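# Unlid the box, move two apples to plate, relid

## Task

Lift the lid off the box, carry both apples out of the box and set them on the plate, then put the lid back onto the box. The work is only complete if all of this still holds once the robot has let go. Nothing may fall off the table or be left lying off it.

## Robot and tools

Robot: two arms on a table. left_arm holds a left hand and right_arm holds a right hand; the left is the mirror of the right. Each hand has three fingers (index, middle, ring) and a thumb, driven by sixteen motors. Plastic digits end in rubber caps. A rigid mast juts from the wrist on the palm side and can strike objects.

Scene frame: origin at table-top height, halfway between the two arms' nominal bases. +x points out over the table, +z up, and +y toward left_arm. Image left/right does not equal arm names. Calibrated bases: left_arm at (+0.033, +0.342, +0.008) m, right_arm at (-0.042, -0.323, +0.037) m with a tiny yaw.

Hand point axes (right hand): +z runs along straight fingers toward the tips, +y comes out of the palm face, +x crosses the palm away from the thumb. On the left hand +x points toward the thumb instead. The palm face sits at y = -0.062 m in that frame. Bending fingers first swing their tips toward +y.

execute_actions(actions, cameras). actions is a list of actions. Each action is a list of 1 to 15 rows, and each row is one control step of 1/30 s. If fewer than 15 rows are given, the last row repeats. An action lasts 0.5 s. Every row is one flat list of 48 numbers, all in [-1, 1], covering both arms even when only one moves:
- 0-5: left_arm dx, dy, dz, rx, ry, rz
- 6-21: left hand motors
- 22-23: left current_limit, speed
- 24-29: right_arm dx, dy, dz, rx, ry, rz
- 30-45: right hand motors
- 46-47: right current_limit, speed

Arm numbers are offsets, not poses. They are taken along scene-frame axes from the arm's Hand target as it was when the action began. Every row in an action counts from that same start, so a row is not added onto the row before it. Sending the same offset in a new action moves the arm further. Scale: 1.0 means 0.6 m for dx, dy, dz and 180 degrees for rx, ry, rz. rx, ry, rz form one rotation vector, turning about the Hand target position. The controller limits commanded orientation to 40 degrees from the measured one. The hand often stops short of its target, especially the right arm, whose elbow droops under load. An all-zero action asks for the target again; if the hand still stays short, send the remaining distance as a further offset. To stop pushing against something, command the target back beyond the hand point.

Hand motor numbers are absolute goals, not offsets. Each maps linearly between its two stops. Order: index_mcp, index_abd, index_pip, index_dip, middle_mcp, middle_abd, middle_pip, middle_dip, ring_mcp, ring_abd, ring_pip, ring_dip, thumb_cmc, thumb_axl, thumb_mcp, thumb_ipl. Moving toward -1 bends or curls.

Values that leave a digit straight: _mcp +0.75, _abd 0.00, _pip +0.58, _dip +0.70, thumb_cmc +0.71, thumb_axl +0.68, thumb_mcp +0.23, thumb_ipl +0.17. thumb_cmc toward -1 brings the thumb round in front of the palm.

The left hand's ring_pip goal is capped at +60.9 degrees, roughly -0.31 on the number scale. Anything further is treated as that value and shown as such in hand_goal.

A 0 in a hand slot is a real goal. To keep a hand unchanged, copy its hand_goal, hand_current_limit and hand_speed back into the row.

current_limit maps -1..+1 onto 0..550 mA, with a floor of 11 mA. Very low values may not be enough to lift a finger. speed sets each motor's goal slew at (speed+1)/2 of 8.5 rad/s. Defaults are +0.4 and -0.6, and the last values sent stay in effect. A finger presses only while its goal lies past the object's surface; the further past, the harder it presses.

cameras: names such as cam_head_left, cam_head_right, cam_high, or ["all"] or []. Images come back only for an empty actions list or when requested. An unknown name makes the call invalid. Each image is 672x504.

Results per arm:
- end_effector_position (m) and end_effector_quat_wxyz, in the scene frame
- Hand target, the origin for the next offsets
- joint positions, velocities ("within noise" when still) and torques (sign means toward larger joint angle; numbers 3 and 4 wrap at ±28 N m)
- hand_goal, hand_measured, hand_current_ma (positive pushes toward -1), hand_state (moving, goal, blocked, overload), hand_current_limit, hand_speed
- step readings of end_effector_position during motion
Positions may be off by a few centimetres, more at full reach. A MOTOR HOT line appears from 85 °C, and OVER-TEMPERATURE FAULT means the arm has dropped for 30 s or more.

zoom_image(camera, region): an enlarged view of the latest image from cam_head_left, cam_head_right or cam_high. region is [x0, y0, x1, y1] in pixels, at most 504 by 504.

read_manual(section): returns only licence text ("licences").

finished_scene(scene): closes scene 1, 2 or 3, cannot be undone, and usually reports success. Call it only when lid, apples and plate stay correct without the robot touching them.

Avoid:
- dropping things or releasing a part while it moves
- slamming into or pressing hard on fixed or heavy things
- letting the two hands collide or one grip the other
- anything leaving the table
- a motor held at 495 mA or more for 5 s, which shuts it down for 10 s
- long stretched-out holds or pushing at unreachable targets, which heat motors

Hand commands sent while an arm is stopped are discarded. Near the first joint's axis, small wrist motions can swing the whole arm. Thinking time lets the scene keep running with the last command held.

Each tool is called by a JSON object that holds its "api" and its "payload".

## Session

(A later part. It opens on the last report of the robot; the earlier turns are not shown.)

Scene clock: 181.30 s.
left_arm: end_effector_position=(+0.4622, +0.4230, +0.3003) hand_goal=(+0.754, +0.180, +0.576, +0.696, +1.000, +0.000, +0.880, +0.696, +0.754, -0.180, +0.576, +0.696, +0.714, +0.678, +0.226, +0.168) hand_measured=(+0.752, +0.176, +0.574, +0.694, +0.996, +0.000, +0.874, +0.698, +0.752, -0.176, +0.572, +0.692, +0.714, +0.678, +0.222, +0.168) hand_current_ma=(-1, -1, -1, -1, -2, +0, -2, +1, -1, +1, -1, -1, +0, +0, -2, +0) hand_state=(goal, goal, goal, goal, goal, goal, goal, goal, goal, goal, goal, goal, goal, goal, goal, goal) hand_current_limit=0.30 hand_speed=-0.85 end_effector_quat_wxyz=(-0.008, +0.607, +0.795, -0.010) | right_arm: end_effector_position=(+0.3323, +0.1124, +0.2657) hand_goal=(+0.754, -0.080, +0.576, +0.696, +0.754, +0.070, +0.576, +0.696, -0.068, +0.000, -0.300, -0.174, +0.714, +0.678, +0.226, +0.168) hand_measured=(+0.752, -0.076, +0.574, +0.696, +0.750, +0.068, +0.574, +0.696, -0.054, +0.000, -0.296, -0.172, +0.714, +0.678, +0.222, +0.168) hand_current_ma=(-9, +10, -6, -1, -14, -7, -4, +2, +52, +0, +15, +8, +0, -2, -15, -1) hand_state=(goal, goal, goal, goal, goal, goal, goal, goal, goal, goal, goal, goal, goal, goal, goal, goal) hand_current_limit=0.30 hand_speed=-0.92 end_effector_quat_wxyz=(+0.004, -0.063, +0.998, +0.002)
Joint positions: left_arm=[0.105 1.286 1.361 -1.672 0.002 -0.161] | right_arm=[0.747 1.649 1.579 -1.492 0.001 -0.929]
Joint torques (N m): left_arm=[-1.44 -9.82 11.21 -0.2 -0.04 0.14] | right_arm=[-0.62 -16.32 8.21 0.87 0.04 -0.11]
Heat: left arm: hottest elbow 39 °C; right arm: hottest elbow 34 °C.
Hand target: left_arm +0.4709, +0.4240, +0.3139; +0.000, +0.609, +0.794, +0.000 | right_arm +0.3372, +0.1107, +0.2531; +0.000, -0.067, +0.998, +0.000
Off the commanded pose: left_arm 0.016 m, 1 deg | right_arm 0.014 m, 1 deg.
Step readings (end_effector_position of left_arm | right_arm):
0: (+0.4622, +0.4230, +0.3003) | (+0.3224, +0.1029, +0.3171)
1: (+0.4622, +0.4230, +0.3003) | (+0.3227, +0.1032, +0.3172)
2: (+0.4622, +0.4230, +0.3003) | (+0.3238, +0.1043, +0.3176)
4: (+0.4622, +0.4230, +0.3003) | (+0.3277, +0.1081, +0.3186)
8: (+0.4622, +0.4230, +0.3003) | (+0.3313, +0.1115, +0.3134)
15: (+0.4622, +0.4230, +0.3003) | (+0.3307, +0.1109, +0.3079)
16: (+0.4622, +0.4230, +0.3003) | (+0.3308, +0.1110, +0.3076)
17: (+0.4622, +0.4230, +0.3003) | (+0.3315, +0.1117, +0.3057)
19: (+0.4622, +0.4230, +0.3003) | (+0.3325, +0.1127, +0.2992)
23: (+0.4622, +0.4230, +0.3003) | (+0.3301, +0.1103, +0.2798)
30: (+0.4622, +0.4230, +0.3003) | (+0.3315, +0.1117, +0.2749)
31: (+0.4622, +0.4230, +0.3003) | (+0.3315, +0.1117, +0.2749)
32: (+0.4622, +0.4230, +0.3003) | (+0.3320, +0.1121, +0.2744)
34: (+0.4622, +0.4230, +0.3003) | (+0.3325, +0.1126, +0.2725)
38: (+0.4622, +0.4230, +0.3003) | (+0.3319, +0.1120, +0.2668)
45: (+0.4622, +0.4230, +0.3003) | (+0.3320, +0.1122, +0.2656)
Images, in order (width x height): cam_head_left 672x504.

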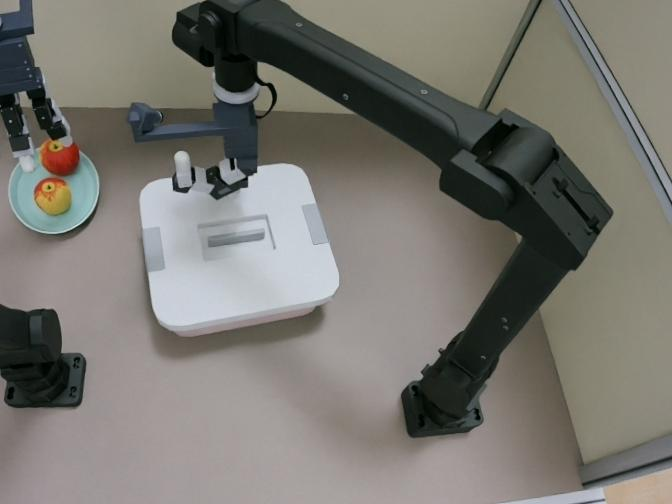

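{"api": "execute_actions", "payload": {"actions": [[[0,0,0,0,0,0,0.754,0.18,0.576,0.696,1,0,0.88,0.696,0.754,-0.18,0.576,0.696,0.714,0.678,0.226,0.168,0.3,-0.85,0,0,-0.018,0,0,0,0.754,-0.08,0.576,0.696,0.754,0.07,0.576,0.696,-0.068,0,-0.3,-0.174,0.714,0.678,0.226,0.168,0.3,-0.92]],[[0,0,0,0,0,0,0.754,0.18,0.576,0.696,1,0,0.88,0.696,0.754,-0.18,0.576,0.696,0.714,0.678,0.226,0.168,0.3,-0.85,0,0,-0.01,0,0,0,0.754,-0.08,0.576,0.696,0.754,0.07,0.576,0.696,-0.068,0,-0.3,-0.174,0.714,0.678,0.226,0.168,0.3,-0.92]],[[0,0,0,0,0,0,0.754,0.18,0.576,0.696,1,0,0.88,0.696,0.754,-0.18,0.576,0.696,0.714,0.678,0.226,0.168,0.3,-0.85,0,0,-0.01,0,0,0,0.754,-0.08,0.576,0.696,0.754,0.07,0.576,0.696,-0.068,0,-0.3,-0.174,0.714,0.678,0.226,0.168,0.3,-0.92]]], "cameras": []}}

Scene clock: 183.33 s.
left_arm: end_effector_position=(+0.4622, +0.4230, +0.3003) hand_goal=(+0.754, +0.180, +0.576, +0.696, +1.000, +0.000, +0.880, +0.696, +0.754, -0.180, +0.576, +0.696, +0.714, +0.678, +0.226, +0.168) hand_measured=(+0.752, +0.176, +0.574, +0.694, +0.996, +0.000, +0.874, +0.698, +0.752, -0.176, +0.572, +0.692, +0.714, +0.678, +0.222, +0.168) hand_current_ma=(-1, -1, -1, -1, -2, +0, -2, +1, -1, +1, -1, -1, +0, +0, -2, +0) hand_state=(goal, goal, goal, goal, goal, goal, goal, goal, goal, goal, goal, goal, goal, goal, goal, goal) hand_current_limit=0.30 hand_speed=-0.85 end_effector_quat_wxyz=(-0.008, +0.607, +0.795, -0.010) | right_arm: end_effector_position=(+0.3322, +0.1123, +0.2464) hand_goal=(+0.754, -0.080, +0.576, +0.696, +0.754, +0.070, +0.576, +0.696, -0.068, +0.000, -0.300, -0.174, +0.714, +0.678, +0.226, +0.168) hand_measured=(+0.752, -0.076, +0.574, +0.696, +0.750, +0.068, +0.574, +0.696, -0.054, +0.000, -0.296, -0.172, +0.714, +0.678, +0.222, +0.168) hand_current_ma=(-9, +10, -6, -1, -14, -7, -4, +2, +52, +0, +15, +8, +0, -2, -15, -1) hand_state=(goal, goal, goal, goal, goal, goal, goal, goal, goal, goal, goal, goal, goal, goal, goal, goal) hand_current_limit=0.30 hand_speed=-0.92 end_effector_quat_wxyz=(+0.006, -0.063, +0.998, +0.004)
Joint positions: left_arm=[0.105 1.286 1.361 -1.672 0.002 -0.161] | right_arm=[0.747 1.651 1.528 -1.435 0.001 -0.929]
Joint torques (N m): left_arm=[-1.44 -9.82 11.21 -0.2 -0.04 0.14] | right_arm=[-0.56 -15.91 8.13 0.88 0.03 -0.11]
Heat: left arm: hottest elbow 39 °C; right arm: hottest elbow 34 °C.
Hand target: left_arm +0.4709, +0.4240, +0.3139; +0.000, +0.609, +0.794, +0.000 | right_arm +0.3372, +0.1107, +0.2304; +0.000, -0.067, +0.998, +0.000
Off the commanded pose: left_arm 0.016 m, 1 deg | right_arm 0.017 m, 1 deg.
Step readings (end_effector_position of left_arm | right_arm):
0: (+0.4622, +0.4230, +0.3003) | (+0.3323, +0.1124, +0.2657)
1: (+0.4622, +0.4230, +0.3003) | (+0.3323, +0.1124, +0.2657)
2: (+0.4622, +0.4230, +0.3003) | (+0.3325, +0.1127, +0.2652)
4: (+0.4622, +0.4230, +0.3003) | (+0.3329, +0.1131, +0.2631)
8: (+0.4622, +0.4230, +0.3003) | (+0.3317, +0.1119, +0.2574)
15: (+0.4622, +0.4230, +0.3003) | (+0.3319, +0.1121, +0.2563)
16: (+0.4622, +0.4230, +0.3003) | (+0.3319, +0.1121, +0.2563)
17: (+0.4622, +0.4230, +0.3003) | (+0.3321, +0.1123, +0.2563)
19: (+0.4622, +0.4230, +0.3003) | (+0.3326, +0.1127, +0.2553)
23: (+0.4622, +0.4230, +0.3003) | (+0.3321, +0.1123, +0.2523)
30: (+0.4622, +0.4230, +0.3003) | (+0.3321, +0.1122, +0.2517)
31: (+0.4622, +0.4230, +0.3003) | (+0.3321, +0.1122, +0.2517)
32: (+0.4622, +0.4230, +0.3003) | (+0.3322, +0.1124, +0.2515)
34: (+0.4622, +0.4230, +0.3003) | (+0.3326, +0.1128, +0.2506)
38: (+0.4622, +0.4230, +0.3003) | (+0.3319, +0.1121, +0.2472)
45: (+0.4622, +0.4230, +0.3003) | (+0.3322, +0.1123, +0.2464)
No camera images: "cameras" was empty.

{"api": "execute_actions", "payload": {"actions": [[[0,0,0,0,0,0,0.754,0.18,0.576,0.696,1,0,0.88,0.696,0.754,-0.18,0.576,0.696,0.714,0.678,0.226,0.168,0.3,-0.85,0,0,-0.01,0,0,0,0.754,-0.08,0.576,0.696,0.754,0.07,0.576,0.696,-0.068,0,-0.3,-0.174,0.714,0.678,0.226,0.168,0.3,-0.92]],[[0,0,0,0,0,0,0.754,0.18,0.576,0.696,1,0,0.88,0.696,0.754,-0.18,0.576,0.696,0.714,0.678,0.226,0.168,0.3,-0.85,0,0,-0.01,0,0,0,0.754,-0.08,0.576,0.696,0.754,0.07,0.576,0.696,-0.068,0,-0.3,-0.174,0.714,0.678,0.226,0.168,0.3,-0.92]],[[0,0,0,0,0,0,0.754,0.18,0.576,0.696,1,0,0.88,0.696,0.754,-0.18,0.576,0.696,0.714,0.678,0.226,0.168,0.3,-0.85,0,0,-0.01,0,0,0,0.754,-0.08,0.576,0.696,0.754,0.07,0.576,0.696,-0.068,0,-0.3,-0.174,0.714,0.678,0.226,0.168,0.3,-0.92]]], "cameras": ["cam_head_left"]}}

Scene clock: 185.37 s.
left_arm: end_effector_position=(+0.4622, +0.4230, +0.3003) hand_goal=(+0.754, +0.180, +0.576, +0.696, +1.000, +0.000, +0.880, +0.696, +0.754, -0.180, +0.576, +0.696, +0.714, +0.678, +0.226, +0.168) hand_measured=(+0.752, +0.176, +0.574, +0.694, +0.996, +0.000, +0.874, +0.698, +0.752, -0.176, +0.572, +0.692, +0.714, +0.678, +0.222, +0.168) hand_current_ma=(-1, -1, -1, -1, -2, +0, -2, +1, -1, +1, -1, -1, +0, +0, -2, +0) hand_state=(goal, goal, goal, goal, goal, goal, goal, goal, goal, goal, goal, goal, goal, goal, goal, goal) hand_current_limit=0.30 hand_speed=-0.85 end_effector_quat_wxyz=(-0.008, +0.607, +0.795, -0.010) | right_arm: end_effector_position=(+0.3324, +0.1133, +0.2406) hand_goal=(+0.754, -0.080, +0.576, +0.696, +0.754, +0.070, +0.576, +0.696, -0.068, +0.000, -0.300, -0.174, +0.714, +0.678, +0.226, +0.168) hand_measured=(+0.760, -0.088, +0.578, +0.696, +0.758, +0.058, +0.578, +0.696, -0.054, +0.000, -0.296, -0.172, +0.714, +0.678, +0.222, +0.168) hand_current_ma=(+19, -24, +8, +1, +17, -37, +8, +2, +52, +0, +15, +8, +0, -2, -15, -1) hand_state=(goal, goal, goal, goal, goal, goal, goal, goal, goal, goal, goal, goal, goal, goal, goal, goal) hand_current_limit=0.30 hand_speed=-0.92 end_effector_quat_wxyz=(+0.009, -0.063, +0.998, +0.009)
Joint positions: left_arm=[0.105 1.286 1.361 -1.672 0.002 -0.161] | right_arm=[0.747 1.648 1.508 -1.406 -0.002 -0.929]
Joint torques (N m): left_arm=[-1.38 -9.82 11.19 -0.2 -0.04 0.14] | right_arm=[-0.56 -14.97 6.78 1.46 0.02 -0.11]
Heat: left arm: hottest elbow 39 °C; right arm: hottest elbow 34 °C.
Hand target: left_arm +0.4709, +0.4240, +0.3139; +0.000, +0.609, +0.794, +0.000 | right_arm +0.3372, +0.1107, +0.2124; +0.000, -0.067, +0.998, +0.000
Off the commanded pose: left_arm 0.016 m, 1 deg | right_arm 0.029 m, 1 deg.
Step readings (end_effector_position of left_arm | right_arm):
0: (+0.4622, +0.4230, +0.3003) | (+0.3322, +0.1123, +0.2464)
1: (+0.4622, +0.4230, +0.3003) | (+0.3322, +0.1123, +0.2464)
2: (+0.4622, +0.4230, +0.3003) | (+0.3323, +0.1124, +0.2461)
4: (+0.4622, +0.4230, +0.3003) | (+0.3327, +0.1129, +0.2452)
8: (+0.4622, +0.4230, +0.3003) | (+0.3320, +0.1122, +0.2418)
15: (+0.4622, +0.4230, +0.3003) | (+0.3322, +0.1124, +0.2416)
16: (+0.4622, +0.4230, +0.3003) | (+0.3322, +0.1124, +0.2416)
17: (+0.4622, +0.4230, +0.3003) | (+0.3324, +0.1126, +0.2415)
19: (+0.4622, +0.4230, +0.3003) | (+0.3324, +0.1125, +0.2409)
23: (+0.4622, +0.4230, +0.3003) | (+0.3328, +0.1129, +0.2408)
30: (+0.4622, +0.4230, +0.3003) | (+0.3326, +0.1131, +0.2409)
31: (+0.4622, +0.4230, +0.3003) | (+0.3325, +0.1130, +0.2407)
32: (+0.4622, +0.4230, +0.3003) | (+0.3326, +0.1131, +0.2405)
34: (+0.4622, +0.4230, +0.3003) | (+0.3326, +0.1131, +0.2405)
38: (+0.4622, +0.4230, +0.3003) | (+0.3324, +0.1133, +0.2406)
45: (+0.4622, +0.4230, +0.3003) | (+0.3324, +0.1133, +0.2406)
Images, in order (width x height): cam_head_left 672x504.

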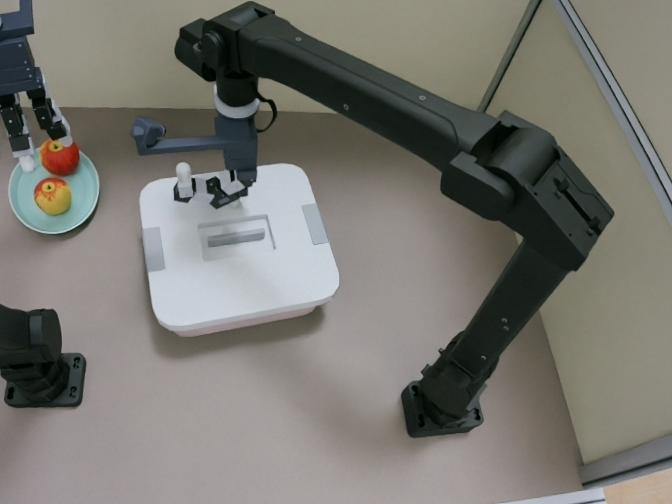

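{"api": "execute_actions", "payload": {"actions": [[[0,0,0,0,0,0,0.754,0.18,0.576,0.696,1,0,0.88,0.696,0.754,-0.18,0.576,0.696,0.714,0.678,0.226,0.168,0.3,-0.85,0,0,0.05,0,0,0,0.754,-0.08,0.576,0.696,0.754,0.07,0.576,0.696,-0.068,0,-0.3,-0.174,0.714,0.678,0.226,0.168,0.3,-0.92]],[[0,0,0,0,0,0,0.754,0.18,0.576,0.696,1,0,0.88,0.696,0.754,-0.18,0.576,0.696,0.714,0.678,0.226,0.168,0.3,-0.85,0,0,0.05,0,0,0,0.754,-0.08,0.576,0.696,0.754,0.07,0.576,0.696,-0.068,0,-0.3,-0.174,0.714,0.678,0.226,0.168,0.3,-0.92]],[[0,0,0,0,0,0,0.754,0.18,0.576,0.696,1,0,0.88,0.696,0.754,-0.18,0.576,0.696,0.714,0.678,0.226,0.168,0.3,-0.85,0,0,0.06,0,0,0,0.754,-0.08,0.576,0.696,0.754,0.07,0.576,0.696,-0.068,0,-0.3,-0.174,0.714,0.678,0.226,0.168,0.3,-0.92]],[[0,0,0,0,0,0,0.754,0.18,0.576,0.696,1,0,0.88,0.696,0.754,-0.18,0.576,0.696,0.714,0.678,0.226,0.168,0.3,-0.85,0,0,0.05,0,0,0,0.754,-0.08,0.576,0.696,0.754,0.07,0.576,0.696,-0.068,0,-0.3,-0.174,0.714,0.678,0.226,0.168,0.3,-0.92]]], "cameras": ["all"]}}

{"api": "zoom_image", "payload": {"camera": "cam_head_left", "region": [130, 200, 370, 380]}}

Scene clock: 188.20 s.
left_arm: end_effector_position=(+0.4622, +0.4230, +0.3003) hand_goal=(+0.754, +0.180, +0.576, +0.696, +1.000, +0.000, +0.880, +0.696, +0.754, -0.180, +0.576, +0.696, +0.714, +0.678, +0.226, +0.168) hand_measured=(+0.752, +0.176, +0.574, +0.694, +0.996, +0.000, +0.874, +0.698, +0.752, -0.176, +0.572, +0.692, +0.714, +0.678, +0.222, +0.168) hand_current_ma=(-1, -1, -1, -1, -2, +0, -2, +1, -1, +1, -1, -1, +0, +0, -2, +0) hand_state=(goal, goal, goal, goal, goal, goal, goal, goal, goal, goal, goal, goal, goal, goal, goal, goal) hand_current_limit=0.30 hand_speed=-0.85 end_effector_quat_wxyz=(-0.008, +0.607, +0.795, -0.010) | right_arm: end_effector_position=(+0.3245, +0.1050, +0.3226) hand_goal=(+0.754, -0.080, +0.576, +0.696, +0.754, +0.070, +0.576, +0.696, -0.068, +0.000, -0.300, -0.174, +0.714, +0.678, +0.226, +0.168) hand_measured=(+0.750, -0.076, +0.574, +0.696, +0.750, +0.072, +0.574, +0.696, -0.054, +0.000, -0.296, -0.172, +0.714, +0.678, +0.222, +0.168) hand_current_ma=(-15, +12, -4, +1, -14, +6, -5, +1, +52, +0, +15, +8, +0, -2, -15, -1) hand_state=(goal, goal, goal, goal, goal, goal, goal, goal, goal, goal, goal, goal, goal, goal, goal, goal) hand_current_limit=0.30 hand_speed=-0.92 end_effector_quat_wxyz=(-0.012, -0.063, +0.998, -0.011)
Joint positions: left_arm=[0.105 1.286 1.361 -1.672 0.002 -0.161] | right_arm=[0.747 1.649 1.735 -1.689 0.001 -0.929]
Joint torques (N m): left_arm=[-1.44 -9.76 11.21 -0.18 -0.04 0.14] | right_arm=[-0.62 -16.32 13.34 -0.06 0.03 -0.11]
Heat: left arm: hottest elbow 39 °C; right arm: hottest elbow 34 °C.
Hand target: left_arm +0.4709, +0.4240, +0.3139; +0.000, +0.609, +0.794, +0.000 | right_arm +0.3372, +0.1107, +0.3383; +0.000, -0.067, +0.998, +0.000
Off the commanded pose: left_arm 0.016 m, 1 deg | right_arm 0.021 m, 2 deg.
Step readings (end_effector_position of left_arm | right_arm):
0: (+0.4622, +0.4230, +0.3003) | (+0.3324, +0.1133, +0.2406)
1: (+0.4622, +0.4230, +0.3003) | (+0.3324, +0.1133, +0.2408)
2: (+0.4622, +0.4230, +0.3003) | (+0.3324, +0.1133, +0.2408)
4: (+0.4622, +0.4230, +0.3003) | (+0.3316, +0.1125, +0.2407)
8: (+0.4622, +0.4230, +0.3003) | (+0.3310, +0.1117, +0.2405)
15: (+0.4622, +0.4230, +0.3003) | (+0.3306, +0.1114, +0.2406)
16: (+0.4622, +0.4230, +0.3003) | (+0.3307, +0.1115, +0.2409)
17: (+0.4622, +0.4230, +0.3003) | (+0.3301, +0.1109, +0.2419)
19: (+0.4622, +0.4230, +0.3003) | (+0.3256, +0.1065, +0.2423)
23: (+0.4622, +0.4230, +0.3003) | (+0.3216, +0.1026, +0.2468)
30: (+0.4622, +0.4230, +0.3003) | (+0.3228, +0.1037, +0.2537)
31: (+0.4622, +0.4230, +0.3003) | (+0.3227, +0.1037, +0.2541)
32: (+0.4622, +0.4230, +0.3003) | (+0.3222, +0.1030, +0.2556)
34: (+0.4622, +0.4230, +0.3003) | (+0.3205, +0.1012, +0.2606)
38: (+0.4622, +0.4230, +0.3003) | (+0.3235, +0.1041, +0.2797)
45: (+0.4622, +0.4230, +0.3003) | (+0.3249, +0.1053, +0.2897)
46: (+0.4622, +0.4230, +0.3003) | (+0.3247, +0.1051, +0.2898)
47: (+0.4622, +0.4230, +0.3003) | (+0.3238, +0.1042, +0.2907)
49: (+0.4622, +0.4230, +0.3003) | (+0.3223, +0.1028, +0.2954)
53: (+0.4622, +0.4230, +0.3003) | (+0.3243, +0.1048, +0.3134)
60: (+0.4622, +0.4230, +0.3003) | (+0.3251, +0.1055, +0.3228)

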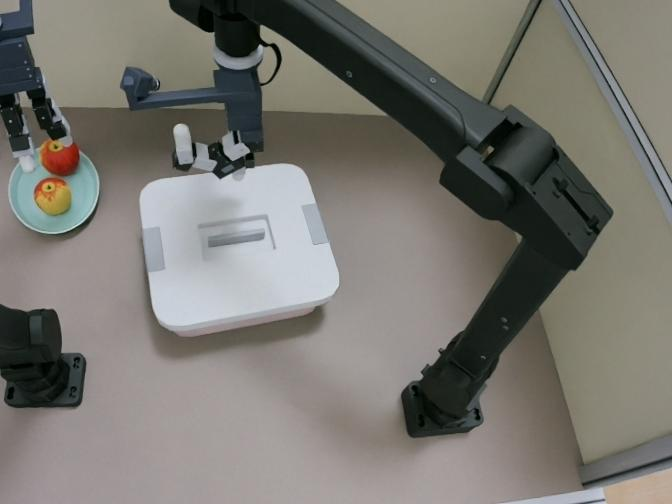

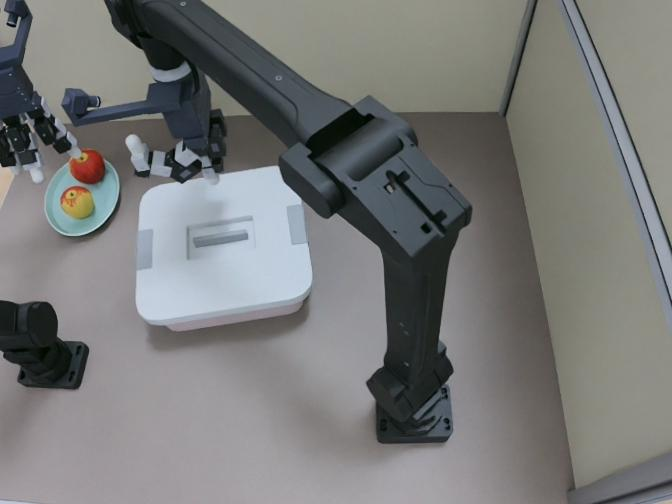

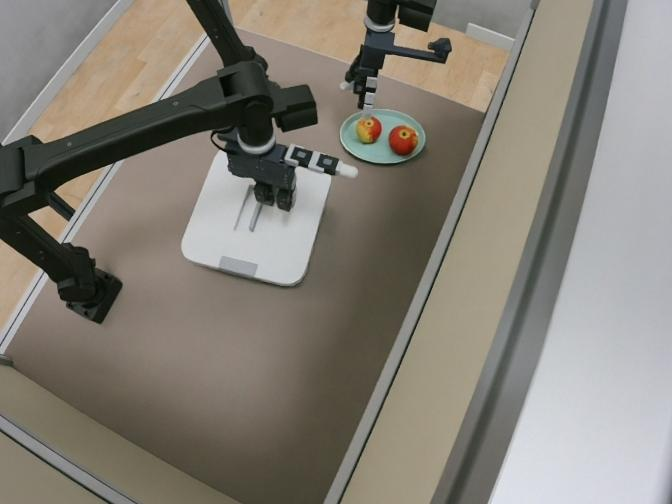

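Scaled by 2.100 from the camera's 672x504 image, which has a finer 960x720 frame.

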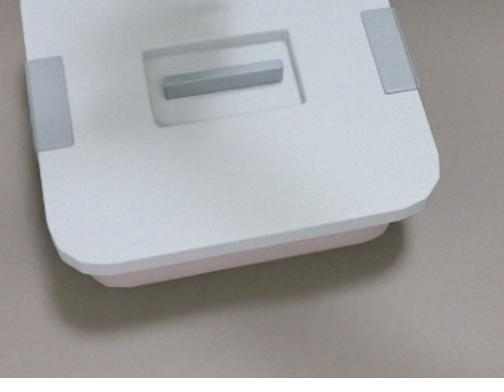

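{"api": "finished_scene", "payload": {"scene": 3}}

The scene is finished: the task was done.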